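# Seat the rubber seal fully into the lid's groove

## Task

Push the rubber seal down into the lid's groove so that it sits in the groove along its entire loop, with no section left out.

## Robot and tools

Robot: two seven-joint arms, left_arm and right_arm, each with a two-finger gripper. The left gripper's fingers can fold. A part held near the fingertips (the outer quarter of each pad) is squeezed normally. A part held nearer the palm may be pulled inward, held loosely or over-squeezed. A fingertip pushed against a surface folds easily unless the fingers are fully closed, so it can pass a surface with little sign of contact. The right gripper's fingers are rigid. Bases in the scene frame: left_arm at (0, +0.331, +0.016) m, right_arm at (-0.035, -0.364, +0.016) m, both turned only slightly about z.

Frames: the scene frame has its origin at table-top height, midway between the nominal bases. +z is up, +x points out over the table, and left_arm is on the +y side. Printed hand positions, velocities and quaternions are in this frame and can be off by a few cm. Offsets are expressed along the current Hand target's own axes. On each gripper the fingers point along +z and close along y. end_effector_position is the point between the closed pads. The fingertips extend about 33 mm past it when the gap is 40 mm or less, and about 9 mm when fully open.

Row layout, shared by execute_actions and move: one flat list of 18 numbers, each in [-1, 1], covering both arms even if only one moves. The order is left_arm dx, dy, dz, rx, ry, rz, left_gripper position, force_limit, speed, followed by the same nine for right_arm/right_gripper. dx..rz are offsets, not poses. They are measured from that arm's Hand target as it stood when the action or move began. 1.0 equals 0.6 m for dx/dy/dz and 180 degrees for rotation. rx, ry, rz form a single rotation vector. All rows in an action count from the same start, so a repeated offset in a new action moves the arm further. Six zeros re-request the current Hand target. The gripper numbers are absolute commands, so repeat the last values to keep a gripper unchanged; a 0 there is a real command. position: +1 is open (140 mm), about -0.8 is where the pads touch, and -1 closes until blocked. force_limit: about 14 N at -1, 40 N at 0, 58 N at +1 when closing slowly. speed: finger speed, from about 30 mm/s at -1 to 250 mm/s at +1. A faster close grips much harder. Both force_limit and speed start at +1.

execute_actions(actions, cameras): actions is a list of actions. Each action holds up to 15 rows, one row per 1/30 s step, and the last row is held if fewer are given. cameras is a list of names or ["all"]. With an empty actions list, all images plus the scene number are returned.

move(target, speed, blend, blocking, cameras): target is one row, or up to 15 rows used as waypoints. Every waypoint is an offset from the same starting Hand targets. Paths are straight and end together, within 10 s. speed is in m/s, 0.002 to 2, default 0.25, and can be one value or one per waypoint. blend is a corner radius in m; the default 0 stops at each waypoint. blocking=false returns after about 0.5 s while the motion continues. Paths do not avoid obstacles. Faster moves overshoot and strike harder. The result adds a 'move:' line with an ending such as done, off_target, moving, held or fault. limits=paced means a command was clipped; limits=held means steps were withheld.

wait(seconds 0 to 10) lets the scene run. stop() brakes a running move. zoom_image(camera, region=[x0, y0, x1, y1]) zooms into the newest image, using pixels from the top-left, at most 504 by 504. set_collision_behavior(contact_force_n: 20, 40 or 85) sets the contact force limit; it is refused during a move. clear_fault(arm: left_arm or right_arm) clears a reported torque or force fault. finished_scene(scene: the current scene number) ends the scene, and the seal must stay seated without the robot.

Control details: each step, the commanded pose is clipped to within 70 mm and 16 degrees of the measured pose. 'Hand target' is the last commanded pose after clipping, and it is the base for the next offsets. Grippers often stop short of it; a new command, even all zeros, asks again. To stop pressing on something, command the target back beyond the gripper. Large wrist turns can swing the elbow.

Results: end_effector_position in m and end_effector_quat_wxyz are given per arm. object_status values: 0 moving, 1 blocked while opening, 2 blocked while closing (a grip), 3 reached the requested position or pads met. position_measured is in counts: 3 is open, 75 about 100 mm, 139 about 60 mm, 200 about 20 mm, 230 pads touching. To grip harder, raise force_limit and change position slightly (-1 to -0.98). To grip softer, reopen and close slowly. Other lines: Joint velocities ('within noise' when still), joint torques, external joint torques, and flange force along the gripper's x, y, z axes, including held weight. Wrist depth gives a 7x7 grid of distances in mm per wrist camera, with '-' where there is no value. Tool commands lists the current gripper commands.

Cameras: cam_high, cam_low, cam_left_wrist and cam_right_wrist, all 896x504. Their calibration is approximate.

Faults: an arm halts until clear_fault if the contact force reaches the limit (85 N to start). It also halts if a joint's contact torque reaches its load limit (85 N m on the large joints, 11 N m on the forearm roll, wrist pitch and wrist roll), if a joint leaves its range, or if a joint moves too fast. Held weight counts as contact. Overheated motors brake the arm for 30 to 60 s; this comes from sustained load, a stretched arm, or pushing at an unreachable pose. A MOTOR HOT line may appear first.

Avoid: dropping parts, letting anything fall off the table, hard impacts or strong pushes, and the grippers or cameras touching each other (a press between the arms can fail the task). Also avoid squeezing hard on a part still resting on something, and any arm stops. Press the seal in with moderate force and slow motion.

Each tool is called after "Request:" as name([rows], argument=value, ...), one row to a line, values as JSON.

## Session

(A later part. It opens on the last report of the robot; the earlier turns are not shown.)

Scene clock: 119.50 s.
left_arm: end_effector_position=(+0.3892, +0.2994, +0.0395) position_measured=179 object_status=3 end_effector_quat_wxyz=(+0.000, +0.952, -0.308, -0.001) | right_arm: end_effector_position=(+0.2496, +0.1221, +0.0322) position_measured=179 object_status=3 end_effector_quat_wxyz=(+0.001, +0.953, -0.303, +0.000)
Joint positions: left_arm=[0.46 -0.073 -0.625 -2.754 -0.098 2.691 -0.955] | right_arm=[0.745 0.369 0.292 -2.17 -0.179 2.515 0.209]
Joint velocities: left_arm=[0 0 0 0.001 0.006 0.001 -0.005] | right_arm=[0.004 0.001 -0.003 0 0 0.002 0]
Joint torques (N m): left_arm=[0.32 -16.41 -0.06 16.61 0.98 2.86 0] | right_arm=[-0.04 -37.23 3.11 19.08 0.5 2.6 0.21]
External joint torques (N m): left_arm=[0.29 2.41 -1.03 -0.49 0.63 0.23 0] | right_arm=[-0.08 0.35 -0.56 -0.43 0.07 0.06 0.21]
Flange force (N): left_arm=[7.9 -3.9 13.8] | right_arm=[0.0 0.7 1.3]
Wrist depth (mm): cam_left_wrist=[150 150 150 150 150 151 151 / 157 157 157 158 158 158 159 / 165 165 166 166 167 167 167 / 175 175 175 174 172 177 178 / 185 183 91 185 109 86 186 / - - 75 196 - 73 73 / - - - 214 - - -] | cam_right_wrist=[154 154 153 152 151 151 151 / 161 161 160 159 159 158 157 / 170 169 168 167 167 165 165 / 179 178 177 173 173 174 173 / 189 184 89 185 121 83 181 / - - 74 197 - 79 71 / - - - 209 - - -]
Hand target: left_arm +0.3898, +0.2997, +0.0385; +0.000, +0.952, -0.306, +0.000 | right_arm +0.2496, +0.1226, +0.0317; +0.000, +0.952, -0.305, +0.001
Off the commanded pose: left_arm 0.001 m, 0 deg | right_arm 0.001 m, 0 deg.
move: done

Request:
move([
  [0,0,0,0,0,0,-0.4,-1,-0.5,0,0,0.0022,0,0,0,-0.4,-1,-0.5],
  [0,0,0,0,0,0,-1,-1,-1,0,0,0.0022,0,0,0,-1,-1,-1],
], speed=0.02, cameras=["cam_left_wrist","cam_right_wrist"])

Scene clock: 127.50 s.
left_arm: end_effector_position=(+0.3911, +0.3007, +0.0399) position_measured=225 object_status=2 end_effector_quat_wxyz=(-0.001, +0.952, -0.305, +0.001) | right_arm: end_effector_position=(+0.2495, +0.1223, +0.0313) position_measured=225 object_status=2 end_effector_quat_wxyz=(+0.001, +0.953, -0.303, +0.000)
Joint positions: left_arm=[0.462 -0.072 -0.623 -2.754 -0.097 2.696 -0.958] | right_arm=[0.749 0.371 0.288 -2.17 -0.179 2.518 0.209]
Joint torques (N m): left_arm=[-0.64 -16.58 -0.87 15.87 0.72 2.16 -0.08] | right_arm=[0.09 -36.25 2.83 18.69 0.45 2.76 0.23]
External joint torques (N m): left_arm=[-0.69 2.22 -1.85 -1.22 0.37 -0.47 -0.08] | right_arm=[0.04 1.48 -0.83 -0.81 0.02 0.21 0.23]
Flange force (N): left_arm=[5.5 0.6 8.9] | right_arm=[-0.3 -0.4 4.3]
Wrist depth (mm): cam_left_wrist=[151 150 151 151 151 151 152 / 158 158 158 158 159 158 159 / 166 166 167 165 167 167 168 / 176 176 176 172 175 177 177 / 186 186 86 93 89 183 188 / 198 - 73 69 - 73 197 / - - - - - 71 -] | cam_right_wrist=[154 153 152 151 150 150 151 / 161 160 159 159 158 157 156 / 169 168 168 165 166 164 164 / 178 177 176 139 172 173 172 / 188 187 85 95 89 179 182 / 197 - 71 - - - 190 / - - - - - - -]
Hand target: left_arm +0.3898, +0.2997, +0.0385; +0.000, +0.952, -0.306, +0.000 | right_arm +0.2496, +0.1226, +0.0304; +0.000, +0.952, -0.305, +0.001
Off the commanded pose: left_arm 0.002 m, 0 deg | right_arm 0.001 m, 0 deg.
move: done
camera_calibration:
cam_left_wrist: T_world_to_cam=[[-0.578144, -0.815851, -0.0116547, 0.484868], [-0.768305, 0.539532, 0.344402, 0.128838], [-0.274692, 0.208068, -0.93875, 0.230332], [0, 0, 0, 1]] pos_world=[0.442581, 0.278143, 0.177503]
cam_right_wrist: T_world_to_cam=[[-0.551583, -0.83385, -0.0212066, 0.254542], [-0.787772, 0.51241, 0.341835, 0.123049], [-0.274173, 0.205257, -0.939521, 0.218712], [0, 0, 0, 1]] pos_world=[0.297301, 0.104306, 0.16882]
Images, in order (width x height): cam_left_wrist 896x504, cam_right_wrist 896x504.

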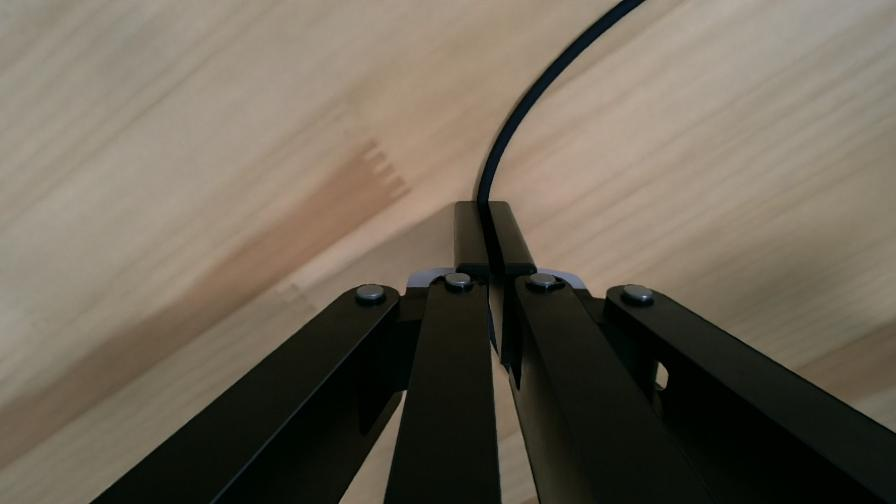

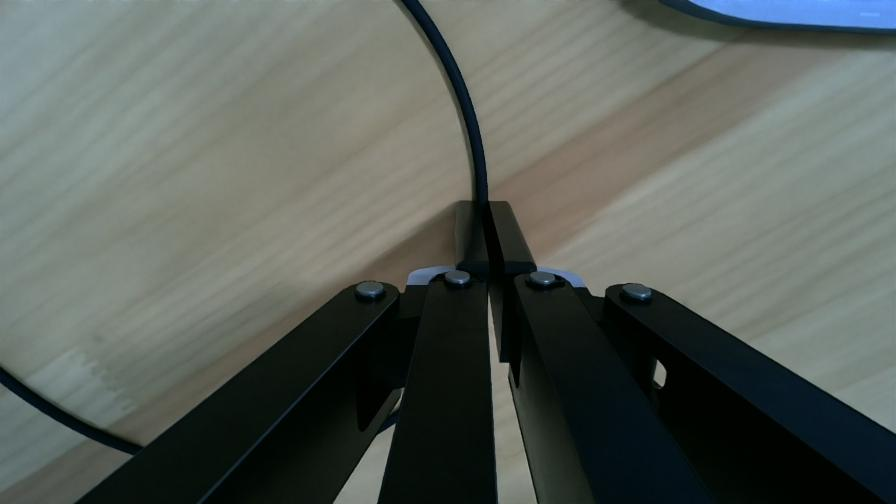

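Request:
move(target=[0,0,-0.1,0,0,0,-1,-1,-1,0,0,-0.1,0,0,0,-1,-1,-1], speed=0.1, cameras=["all"])

Scene clock: 132.43 s.
left_arm: end_effector_position=(+0.3903, +0.3001, +0.0978) position_measured=225 object_status=2 end_effector_quat_wxyz=(+0.000, +0.953, -0.304, +0.000) | right_arm: end_effector_position=(+0.2501, +0.1232, +0.0903) position_measured=225 object_status=2 end_effector_quat_wxyz=(-0.001, +0.952, -0.307, +0.002)
Joint positions: left_arm=[0.384 -0.267 -0.56 -2.728 -0.232 2.488 -0.863] | right_arm=[0.723 0.254 0.323 -2.158 -0.124 2.397 0.182]
Joint velocities: left_arm=[0.001 -0.001 -0.001 0 0.001 -0.003 0.005] | right_arm=[0 0 0 -0.001 -0.001 -0.001 -0.004]
Joint torques (N m): left_arm=[-0.49 -16.07 2.29 19.85 0.35 2.36 0.22] | right_arm=[-0.67 -35.63 3.08 20.88 0.87 2.36 -0.3]
External joint torques (N m): left_arm=[-0.47 0.03 -0.75 0.11 -0.13 -0.27 0.22] | right_arm=[-0.67 -0.15 0.34 -0.3 0.37 -0.18 -0.3]
Flange force (N): left_arm=[0.4 1.3 -1.0] | right_arm=[1.5 2.1 -1.4]
Wrist depth (mm): cam_left_wrist=[203 202 203 202 203 204 205 / 212 212 213 213 214 214 215 / 224 224 224 222 225 226 226 / 236 236 237 141 235 238 239 / 249 251 86 93 89 247 253 / 265 - 73 69 - 73 266 / - - - - - 71 -] | cam_right_wrist=[209 207 206 205 203 204 204 / 218 217 216 214 213 212 211 / 229 228 226 223 223 222 221 / 241 239 238 138 232 233 231 / 253 251 84 95 89 241 244 / 267 - 71 - - - 254 / - - - - - - -]
Hand target: left_arm +0.3898, +0.2997, +0.0985; +0.000, +0.952, -0.306, +0.000 | right_arm +0.2495, +0.1226, +0.0904; +0.000, +0.952, -0.305, +0.001
Off the commanded pose: left_arm 0.001 m, 0 deg | right_arm 0.001 m, 0 deg.
move: done
camera_calibration:
cam_left_wrist: T_world_to_cam=[[-0.574987, -0.818097, -0.0103895, 0.483869], [-0.769767, 0.536629, 0.345671, 0.109918], [-0.277217, 0.206754, -0.938298, 0.285908], [0, 0, 0, 1]] pos_world=[0.442088, 0.277754, 0.235299]
cam_right_wrist: T_world_to_cam=[[-0.559229, -0.828635, -0.0250407, 0.258461], [-0.784482, 0.519182, 0.339171, 0.101488], [-0.268048, 0.209319, -0.940391, 0.272199], [0, 0, 0, 1]] pos_world=[0.297117, 0.104503, 0.228024]

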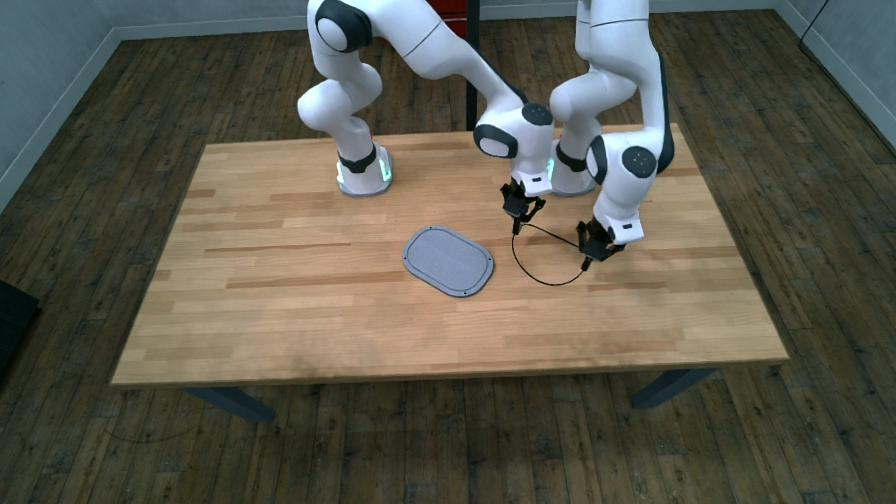

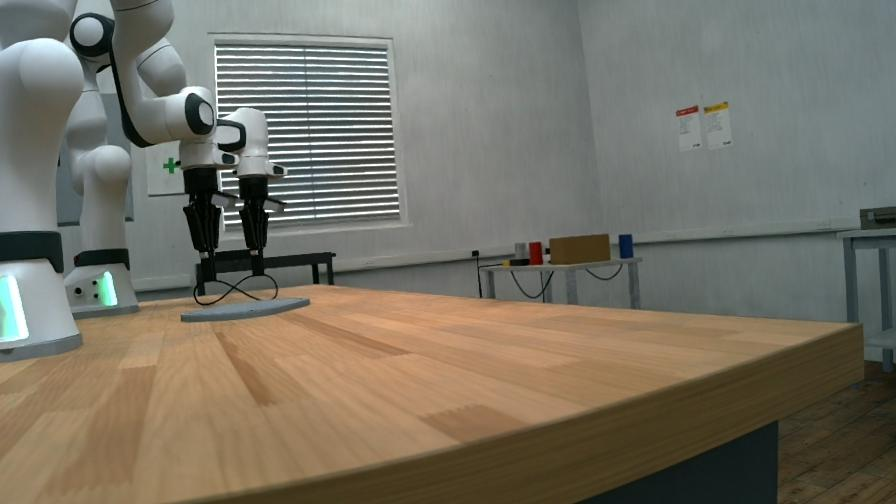

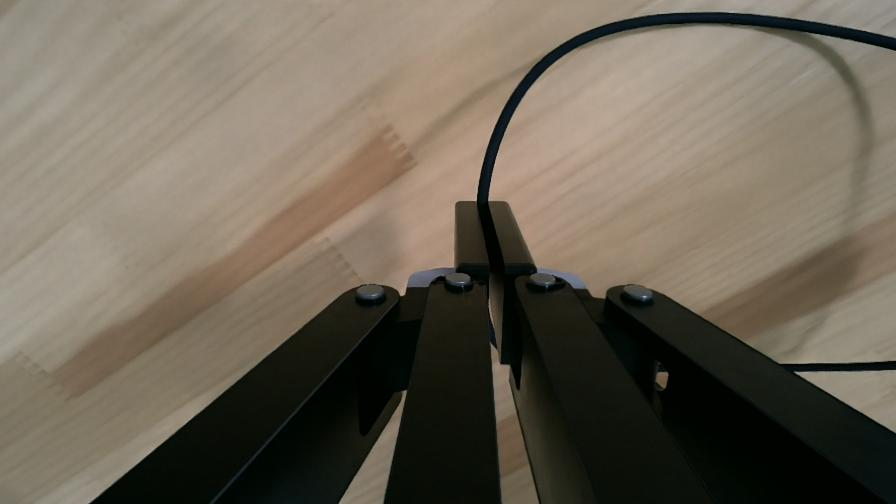

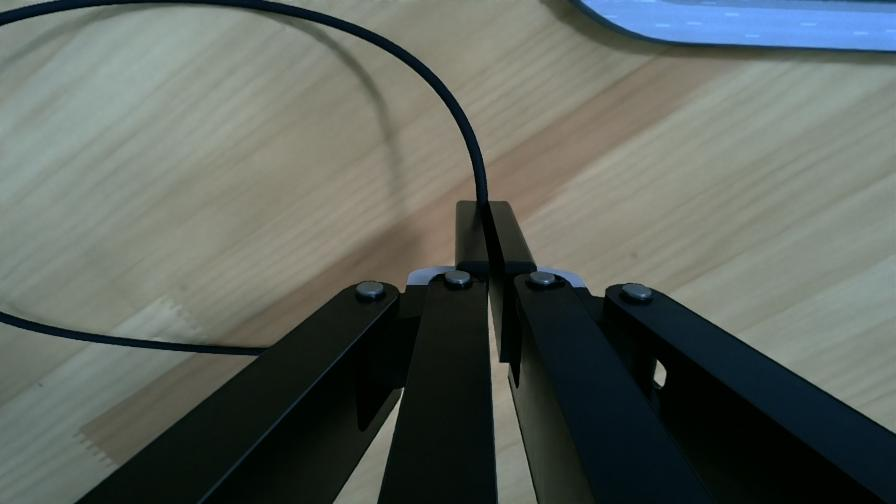

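Request:
move([
  [0,0,-0.05,0,0,0,-1,-1,-1,0,0,-0.05,0,0,0,-1,-1,-1],
  [0.267,0.397,-0.05,0,0,0,-1,-1,-1,0.29,0.435,-0.05,0,0,0,-1,-1,-1],
], speed=0.12, cameras=["all"])

Scene clock: 144.60 s.
left_arm: end_effector_position=(+0.3818, +0.0126, +0.1287) position_measured=225 object_status=2 end_effector_quat_wxyz=(+0.001, +0.952, -0.307, +0.002) | right_arm: end_effector_position=(+0.2403, -0.1902, +0.1206) position_measured=225 object_status=2 end_effector_quat_wxyz=(-0.001, +0.951, -0.310, +0.001)
Joint positions: left_arm=[0.455 -0.011 -1.213 -2.375 -0.015 2.375 -1.629] | right_arm=[0.584 -0.519 -0.027 -2.911 -0.018 2.395 -0.365]
Joint velocities: left_arm=[-0.001 0.001 -0.001 0 0 -0.002 -0.005] | right_arm=[within noise]
Joint torques (N m): left_arm=[-0.2 -10.17 -1.1 22.4 1.13 2.32 -0.06] | right_arm=[0.09 -11.34 -0.63 20.72 0.26 2.36 -0.3]
External joint torques (N m): left_arm=[-0.08 0.99 -1.27 0.65 0.51 -0.32 -0.06] | right_arm=[0.08 -0.17 -0.46 -0.74 -0.26 -0.24 -0.3]
Flange force (N): left_arm=[0.0 0.0 0.0] | right_arm=[0.4 3.4 -0.6]
Wrist depth (mm): cam_left_wrist=[232 231 231 229 220 218 218 / 244 244 243 239 231 232 230 / 257 257 256 252 244 243 243 / 272 270 271 140 255 258 258 / 288 288 86 93 89 267 273 / 306 - 73 69 - 73 299 / - - - - - 71 -] | cam_right_wrist=[- 223 221 227 229 228 228 / - 239 - 230 241 239 238 / 245 241 241 - 252 250 250 / 255 - 252 120 262 264 262 / 281 - 84 95 89 272 276 / 299 - 71 - - - 263 / - - - - - - -]
Hand target: left_arm +0.3814, +0.0128, +0.1287; +0.000, +0.952, -0.306, +0.000 | right_arm +0.2396, -0.1909, +0.1206; +0.000, +0.952, -0.305, +0.001
Off the commanded pose: left_arm 0.000 m, 0 deg | right_arm 0.001 m, 1 deg.
move: done
camera_calibration:
cam_left_wrist: T_world_to_cam=[[-0.581657, -0.813382, -0.0091656, 0.246468], [-0.765901, 0.543838, 0.342981, 0.245744], [-0.27399, 0.206517, -0.939298, 0.37084], [0, 0, 0, 1]] pos_world=[0.433182, -0.00975715, 0.266303]
cam_right_wrist: T_world_to_cam=[[-0.56463, -0.824965, -0.0250045, -0.00393401], [-0.780127, 0.523561, 0.342471, 0.245561], [-0.269435, 0.212876, -0.939196, 0.364491], [0, 0, 0, 1]] pos_world=[0.287554, -0.209403, 0.258133]

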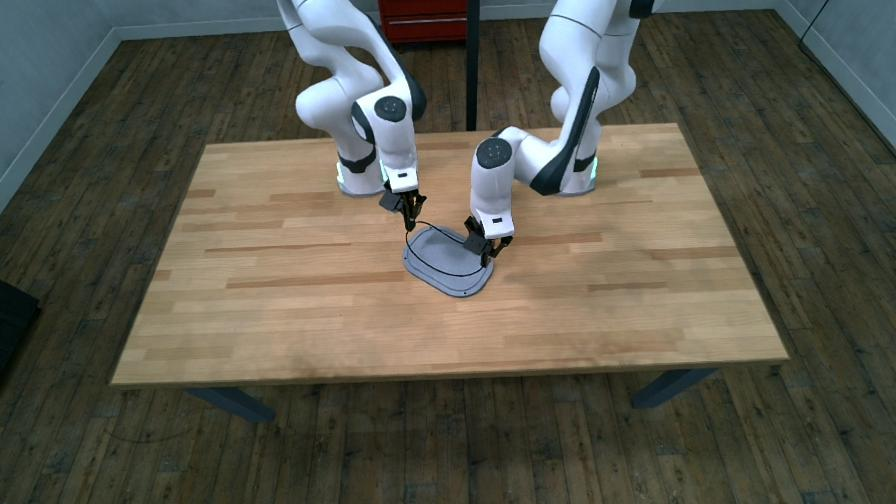

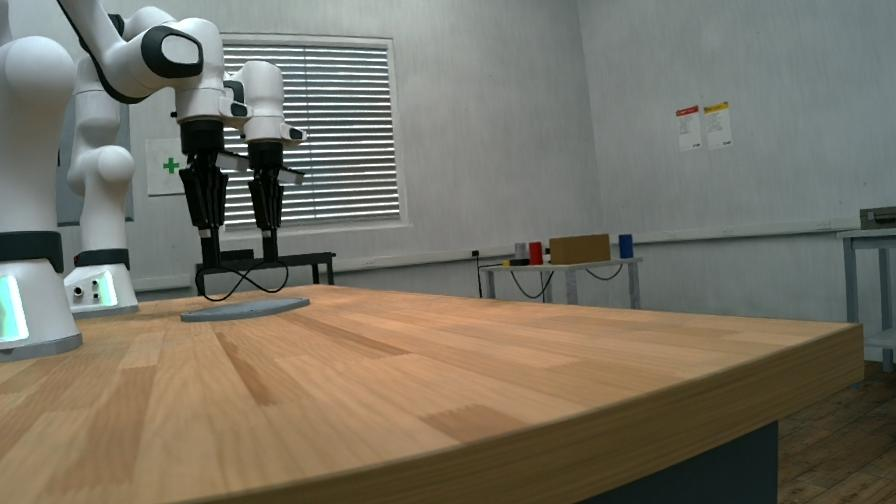

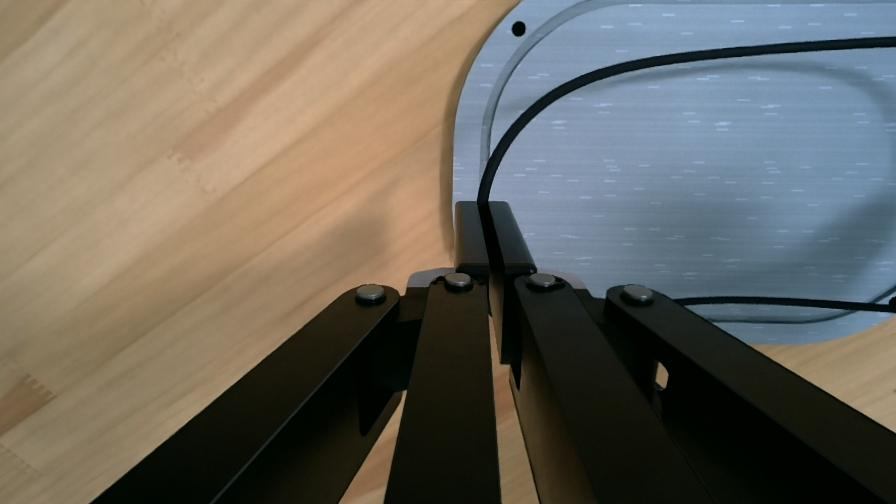

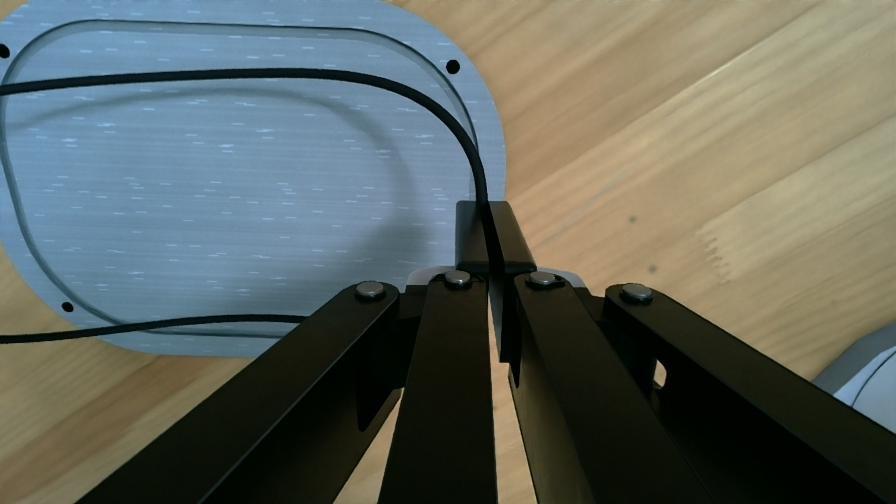

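Request:
move(target=[-0.0033,0.01,0.098,0,0,0,-1,-1,-1,-0.0117,0,0.098,0,0,0,-1,-1,-1], speed=0.08, cameras=["all"])

Scene clock: 162.13 s.
left_arm: end_effector_position=(+0.3742, +0.0108, +0.0685) position_measured=225 object_status=2 end_effector_quat_wxyz=(+0.000, +0.951, -0.308, -0.004) | right_arm: end_effector_position=(+0.2337, -0.1882, +0.0617) position_measured=225 object_status=2 end_effector_quat_wxyz=(+0.001, +0.954, -0.301, +0.000)
Joint positions: left_arm=[0.274 0.224 -1.026 -2.404 0.316 2.49 -1.876] | right_arm=[0.595 -0.338 -0.019 -2.965 -0.018 2.626 -0.365]
Joint velocities: left_arm=[0 -0.001 0.001 -0.001 0 0 -0.007] | right_arm=[within noise]
Joint torques (N m): left_arm=[-0.52 -19.91 -6.45 20 0.6 2.66 -0.08] | right_arm=[-0.15 -13.21 0.11 18.08 0.78 2.73 0.29]
External joint torques (N m): left_arm=[-0.34 0.35 -0.77 0.37 0.05 0.04 -0.08] | right_arm=[-0.15 0.99 0.27 -0.24 0.4 0.13 0.28]
Flange force (N): left_arm=[1.7 1.2 0.1] | right_arm=[-0.3 -3.0 4.4]
Wrist depth (mm): cam_left_wrist=[176 176 175 172 164 164 163 / 185 185 184 179 172 172 172 / 196 195 195 184 182 181 181 / 207 207 206 201 190 193 192 / 220 219 86 93 89 199 204 / 235 - 73 69 - 73 215 / - - - - - 71 -] | cam_right_wrist=[168 168 - 168 177 176 176 / - - 174 - 185 185 184 / 188 - - 181 194 194 193 / - - - 120 202 204 203 / 207 - 84 95 89 211 214 / 217 - 71 - - - 224 / - - - - - - -]
Hand target: left_arm +0.3763, +0.0091, +0.0699; +0.000, +0.952, -0.306, +0.000 | right_arm +0.2340, -0.1868, +0.0618; +0.000, +0.952, -0.305, +0.001
Off the commanded pose: left_arm 0.003 m, 0 deg | right_arm 0.001 m, 0 deg.
move: done
camera_calibration:
cam_left_wrist: T_world_to_cam=[[-0.582485, -0.812798, -0.0084143, 0.24028], [-0.762184, 0.542557, 0.353141, 0.259468], [-0.282467, 0.212112, -0.935532, 0.31542], [0, 0, 0, 1]] pos_world=[0.426817, -0.0123811, 0.205479]
cam_right_wrist: T_world_to_cam=[[-0.549288, -0.8354, -0.0197345, -0.0133931], [-0.78913, 0.510806, 0.341103, 0.259428], [-0.274877, 0.202937, -0.939819, 0.30641], [0, 0, 0, 1]] pos_world=[0.281591, -0.205888, 0.199213]

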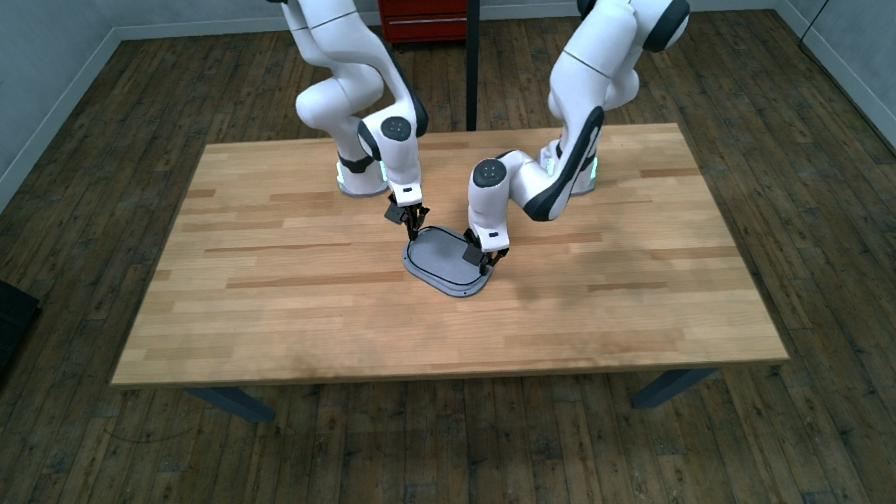

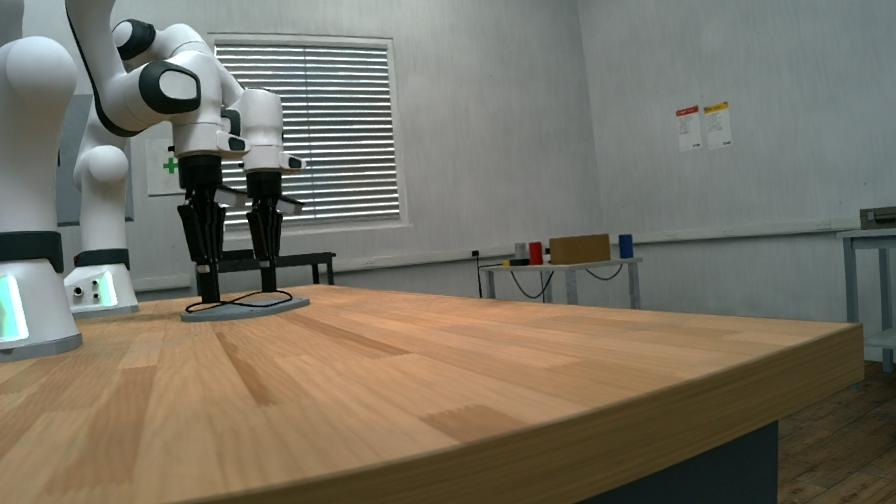

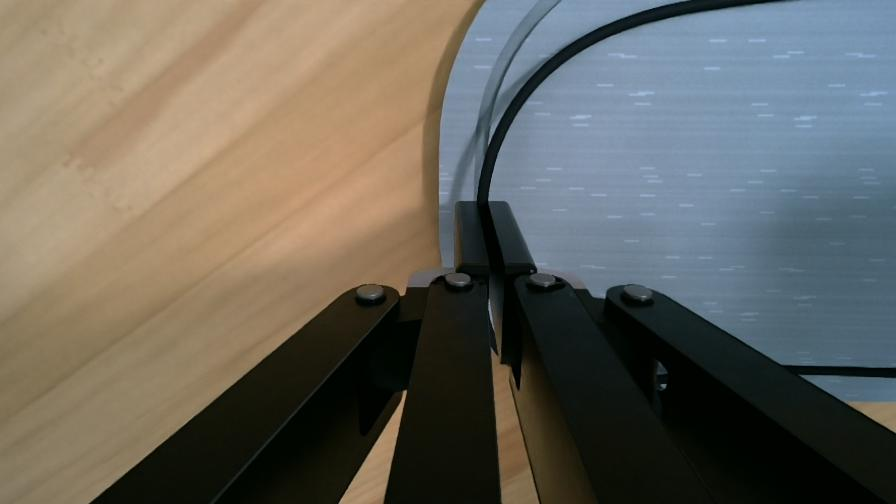

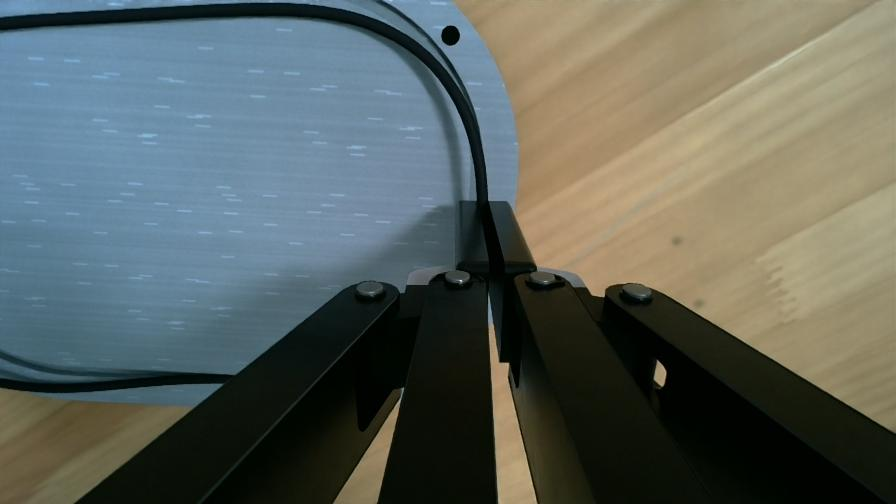

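Request:
zoom_image(camera="cam_right_wrist", region=[380, 0, 540, 220])

Request:
zoom_image(camera="cam_left_wrist", region=[420, 0, 580, 220])

Scaled by 2.291.

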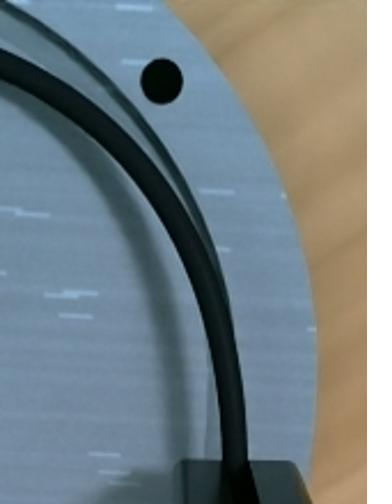

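Scaled by 2.291.

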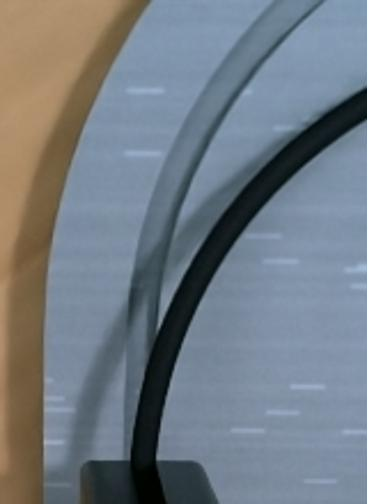

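Request:
move(target=[0,0,0.0257,0,0,0,-1,-1,-1,0,-0.0042,0.0247,0,0,0,-1,-1,-1], speed=0.03, cameras=["cam_left_wrist","cam_right_wrist","cam_low"])

Request:
zoom_image(camera="cam_low", region=[160, 220, 340, 340])

Request:
zoom_image(camera="cam_right_wrist", region=[380, 0, 540, 220])

Request:
zoom_image(camera="cam_left_wrist", region=[420, 0, 580, 220])

Scene clock: 178.83 s.
left_arm: end_effector_position=(+0.3750, +0.0109, +0.0539) position_measured=225 object_status=2 end_effector_quat_wxyz=(-0.001, +0.952, -0.307, -0.003) | right_arm: end_effector_position=(+0.2348, -0.1863, +0.0467) position_measured=225 object_status=2 end_effector_quat_wxyz=(+0.002, +0.954, -0.301, +0.000)
Joint positions: left_arm=[0.218 0.264 -0.961 -2.404 0.376 2.518 -1.919] | right_arm=[0.596 -0.272 -0.017 -2.963 -0.016 2.689 -0.365]
Joint velocities: left_arm=[-0.001 -0.001 0 -0.001 0 0.001 -0.005] | right_arm=[within noise]
Joint torques (N m): left_arm=[-0.9 -21.7 -7.12 19.15 0.87 2.61 -0.1] | right_arm=[-0.2 -14.59 0.1 17.37 0.75 2.76 0.31]
External joint torques (N m): left_arm=[-0.98 0.69 -0.97 0.08 0.34 0 -0.1] | right_arm=[-0.24 0.86 0.21 0.15 0.43 0.17 0.31]
Flange force (N): left_arm=[3.9 2.7 3.3] | right_arm=[0.1 -3.4 4.1]
Wrist depth (mm): cam_left_wrist=[163 162 161 160 150 150 150 / 171 171 170 163 158 158 158 / 181 180 180 172 166 166 166 / 192 191 190 186 175 177 176 / 203 203 86 93 89 84 187 / 217 - 73 69 - 73 196 / - - - - - 70 -] | cam_right_wrist=[156 154 153 155 164 163 163 / - 160 - 160 171 170 170 / - - 168 170 179 179 179 / 176 - - 139 187 188 188 / - 186 84 95 89 194 198 / - - 71 - - - 207 / - - - - - - -]
Hand target: left_arm +0.3763, +0.0091, +0.0545; +0.000, +0.952, -0.306, +0.000 | right_arm +0.2355, -0.1848, +0.0469; +0.000, +0.952, -0.305, +0.001
Off the commanded pose: left_arm 0.002 m, 0 deg | right_arm 0.002 m, 1 deg.
move: done
camera_calibration:
cam_left_wrist: T_world_to_cam=[[-0.58153, -0.813461, -0.010248, 0.240461], [-0.763652, 0.541493, 0.351598, 0.265779], [-0.280462, 0.21229, -0.936095, 0.301324], [0, 0, 0, 1]] pos_world=[0.427308, -0.0122802, 0.191085]
cam_right_wrist: T_world_to_cam=[[-0.548286, -0.836076, -0.0189607, -0.0119224], [-0.78948, 0.509984, 0.341522, 0.264323], [-0.275869, 0.202221, -0.939683, 0.292344], [0, 0, 0, 1]] pos_world=[0.28279, -0.203887, 0.184212]
Images, in order (width x height): cam_low 896x504, cam_left_wrist 896x504, cam_right_wrist 896x504.

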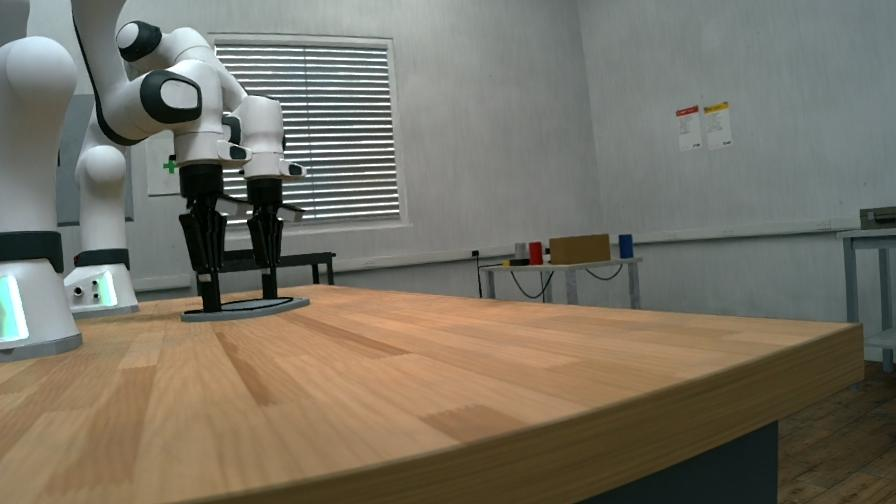

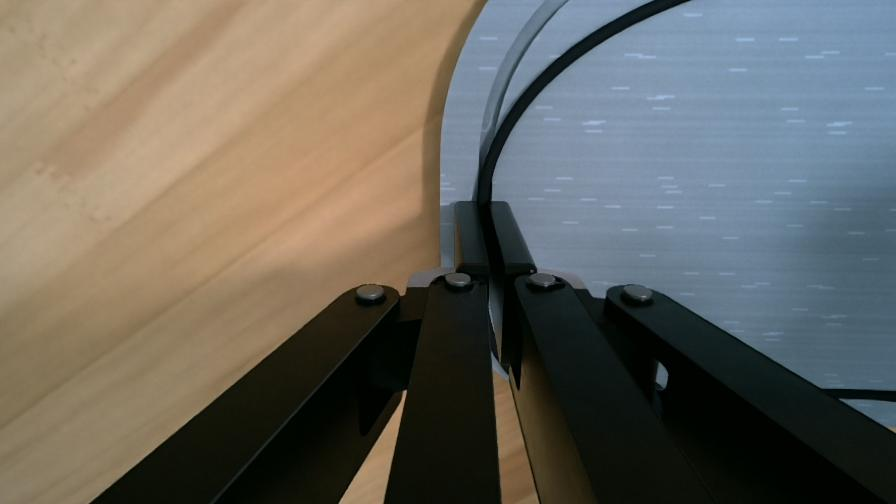

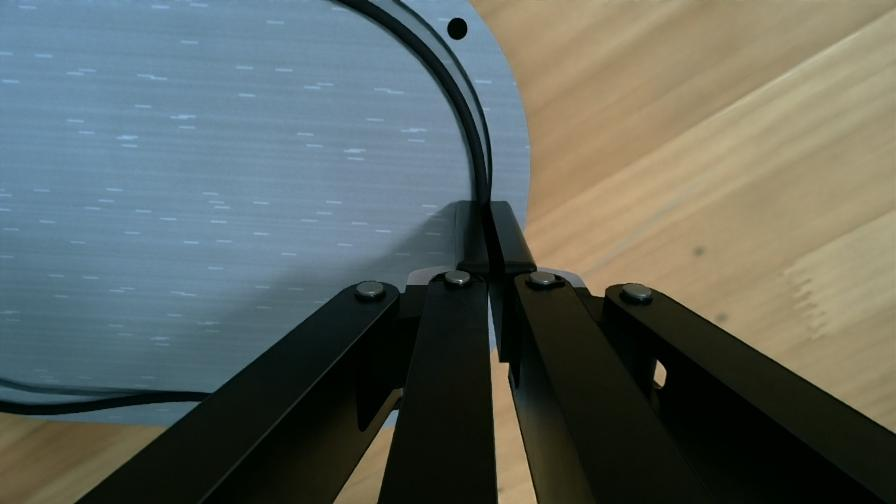

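Scaled by 2.800.

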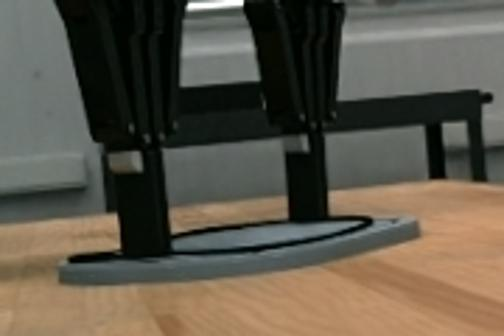

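Scaled by 2.291.

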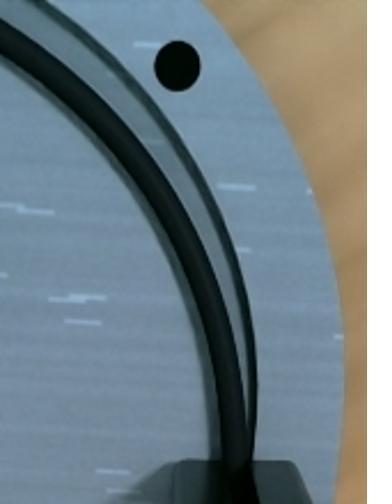

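Scaled by 2.291.

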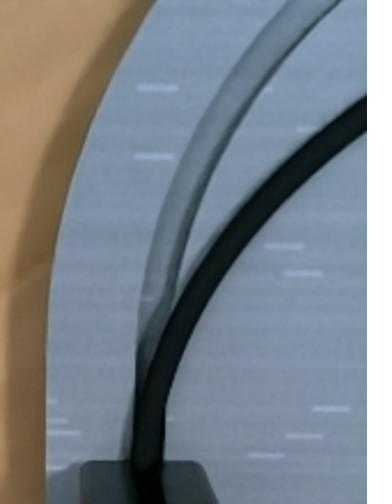

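Request:
move(target=[0,0,0.006,0,0,0,-1,-1,-1,0,0,0.008,0,0,0,-1,-1,-1], speed=0.02, cameras=["cam_left_wrist","cam_right_wrist"])

Request:
zoom_image(camera="cam_right_wrist", region=[380, 0, 540, 220])

Request:
zoom_image(camera="cam_left_wrist", region=[420, 0, 580, 220])

Scene clock: 186.03 s.
left_arm: end_effector_position=(+0.3752, +0.0107, +0.0533) position_measured=225 object_status=2 end_effector_quat_wxyz=(-0.004, +0.951, -0.308, -0.002) | right_arm: end_effector_position=(+0.2347, -0.1864, +0.0446) position_measured=225 object_status=2 end_effector_quat_wxyz=(+0.002, +0.954, -0.301, +0.000)
Joint positions: left_arm=[0.205 0.265 -0.951 -2.401 0.386 2.516 -1.929] | right_arm=[0.596 -0.263 -0.017 -2.963 -0.016 2.696 -0.365]
Joint velocities: left_arm=[0 0 0.001 0.002 0 -0.001 -0.006] | right_arm=[within noise]
Joint torques (N m): left_arm=[-0.67 -16 -4.19 17.66 1.78 4.78 -0.04] | right_arm=[-0.27 -8.57 0.17 16.33 0.72 5.2 0.3]
External joint torques (N m): left_arm=[-0.54 6.7 2.15 -1.44 1.25 2.16 -0.04] | right_arm=[-0.23 7.05 0.35 -0.68 0.39 2.62 0.3]
Flange force (N): left_arm=[22.5 3.4 37.5] | right_arm=[6.0 -19.1 39.6]
Wrist depth (mm): cam_left_wrist=[163 162 162 160 149 149 149 / 172 171 170 166 157 156 156 / 181 181 180 169 165 165 164 / 192 191 190 185 174 175 174 / 204 203 86 93 89 181 185 / 218 - 73 69 - 73 196 / - - - - - 71 -] | cam_right_wrist=[154 - - 153 161 161 161 / - - 160 160 169 169 168 / - - 166 164 177 177 177 / - - - 126 185 186 186 / - - 84 95 89 192 196 / - - 71 - - - 205 / - - - - - - -]
Hand target: left_arm +0.3763, +0.0091, +0.0509; +0.000, +0.952, -0.306, +0.000 | right_arm +0.2355, -0.1848, +0.0421; +0.000, +0.952, -0.305, +0.001
Off the commanded pose: left_arm 0.003 m, 1 deg | right_arm 0.003 m, 1 deg.
move: done
camera_calibration:
cam_left_wrist: T_world_to_cam=[[-0.582483, -0.812665, -0.0170008, 0.24106], [-0.764305, 0.540463, 0.351763, 0.266625], [-0.276677, 0.21789, -0.935935, 0.299257], [0, 0, 0, 1]] pos_world=[0.426994, -0.0134046, 0.190395]
cam_right_wrist: T_world_to_cam=[[-0.548479, -0.835977, -0.0177167, -0.0121102], [-0.788961, 0.510381, 0.342127, 0.264902], [-0.276968, 0.201627, -0.939487, 0.29043], [0, 0, 0, 1]] pos_world=[0.282795, -0.203884, 0.18201]
Images, in order (width x height): cam_left_wrist 896x504, cam_right_wrist 896x504.

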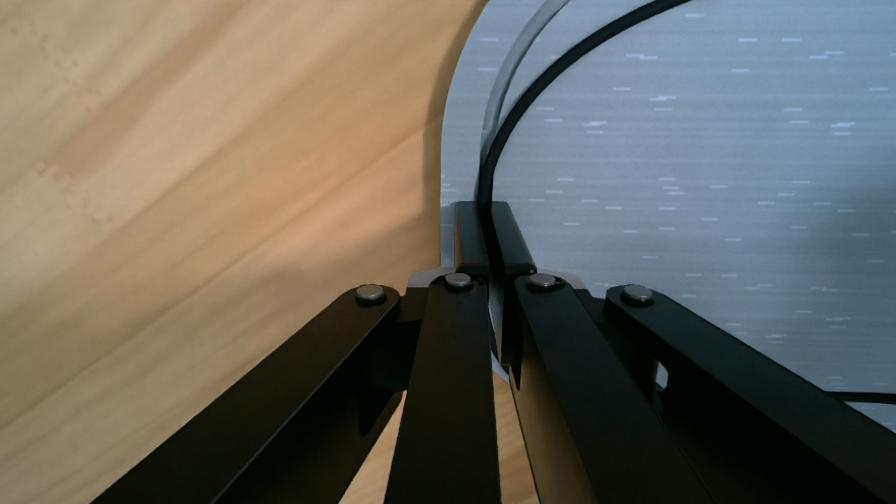

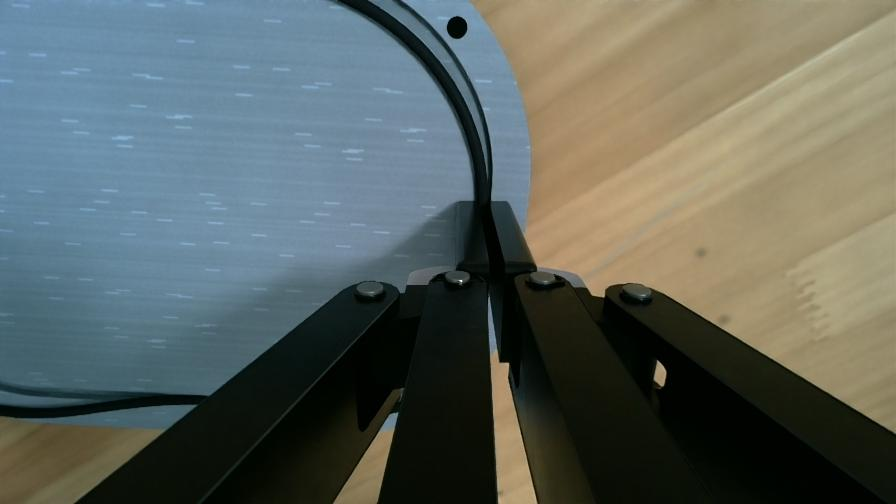

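Scaled by 2.291.

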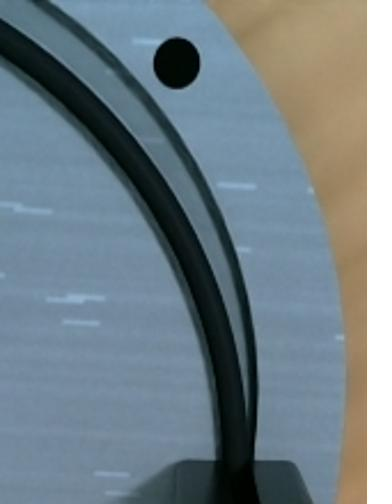

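Scaled by 2.291.

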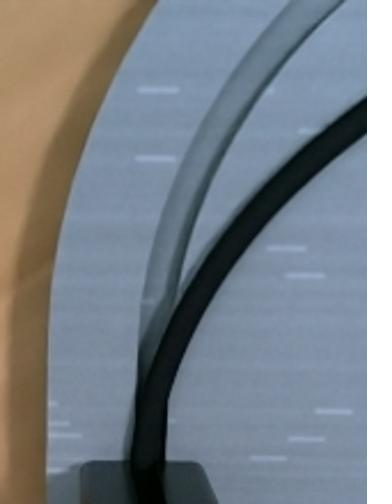

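Request:
move([
  [0,0,-0.002,0,0,0,-1,-1,-1,0,0.0015,-0.004,0,0,0,-1,-1,-1],
  [0,0,-0.002,0,0,0,-1,-1,-1,0,0.0015,-0.004,0,0,0,-0.6,-1,-1],
], speed=0.02, cameras=["cam_left_wrist","cam_right_wrist"])

Request:
zoom_image(camera="cam_right_wrist", region=[380, 0, 580, 280])

Scene clock: 194.93 s.
left_arm: end_effector_position=(+0.3752, +0.0106, +0.0533) position_measured=225 object_status=2 end_effector_quat_wxyz=(-0.004, +0.952, -0.307, -0.002) | right_arm: end_effector_position=(+0.2329, -0.1886, +0.0447) position_measured=205 object_status=0 end_effector_quat_wxyz=(+0.004, +0.953, -0.302, -0.002)
Joint positions: left_arm=[0.205 0.265 -0.951 -2.401 0.386 2.516 -1.93] | right_arm=[0.593 -0.268 -0.017 -2.966 -0.016 2.688 -0.365]
Joint torques (N m): left_arm=[0.32 -17.81 -6.15 18.4 0.83 4.51 -0.03] | right_arm=[1.7 -12.07 1.39 17.33 0.91 4.82 0.21]
External joint torques (N m): left_arm=[0.22 4.86 -0.04 -0.65 0.31 1.91 -0.03] | right_arm=[1.68 3.42 1.52 0.2 0.58 2.24 0.21]
Flange force (N): left_arm=[10.0 1.3 18.4] | right_arm=[-1.9 -13.3 23.2]
Wrist depth (mm): cam_left_wrist=[163 163 161 159 149 149 149 / 172 171 170 164 157 157 156 / 182 181 180 169 166 165 165 / 192 192 190 186 174 175 174 / 205 203 86 93 89 181 185 / 219 - 73 69 - 73 195 / - - - - - 71 -] | cam_right_wrist=[- 149 - 154 161 161 161 / - - - 158 169 169 169 / - - - 168 178 177 177 / - - - 173 185 187 186 / - - 89 - 95 82 197 / - - 78 209 - 74 204 / - - - - - - -]
Hand target: left_arm +0.3763, +0.0091, +0.0521; +0.000, +0.952, -0.306, +0.000 | right_arm +0.2349, -0.1855, +0.0445; +0.000, +0.952, -0.305, +0.001
Off the commanded pose: left_arm 0.002 m, 1 deg | right_arm 0.004 m, 1 deg.
move: off_target (right_arm)
camera_calibration:
cam_left_wrist: T_world_to_cam=[[-0.581472, -0.813386, -0.0171586, 0.240652], [-0.765003, 0.539463, 0.351782, 0.266868], [-0.276878, 0.217678, -0.935925, 0.299432], [0, 0, 0, 1]] pos_world=[0.426994, -0.013402, 0.190495]
cam_right_wrist: T_world_to_cam=[[-0.550878, -0.834483, -0.0130858, -0.014329], [-0.786056, 0.513513, 0.344122, 0.264381], [-0.280444, 0.199855, -0.938834, 0.290965], [0, 0, 0, 1]] pos_world=[0.281524, -0.205871, 0.182001]
Images, in order (width x height): cam_left_wrist 896x504, cam_right_wrist 896x504.

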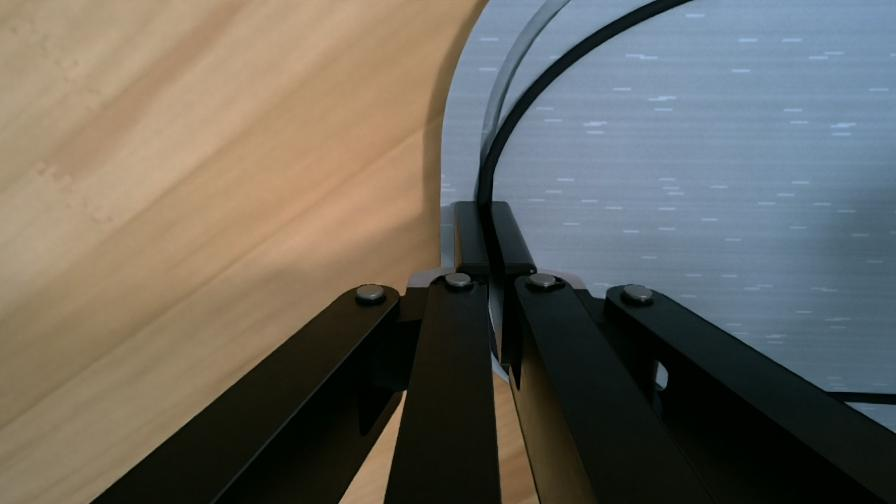

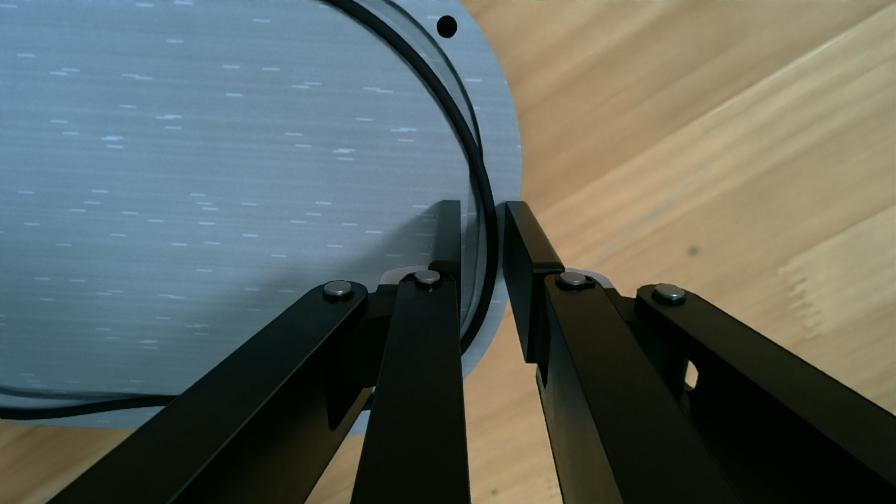

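Scaled by 1.800.

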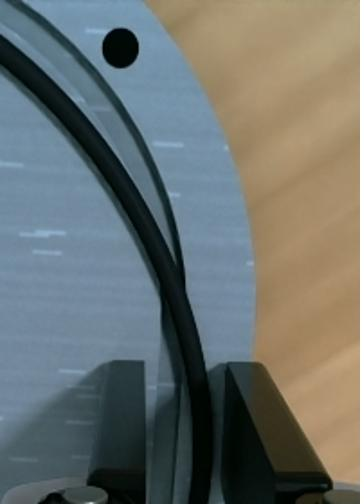

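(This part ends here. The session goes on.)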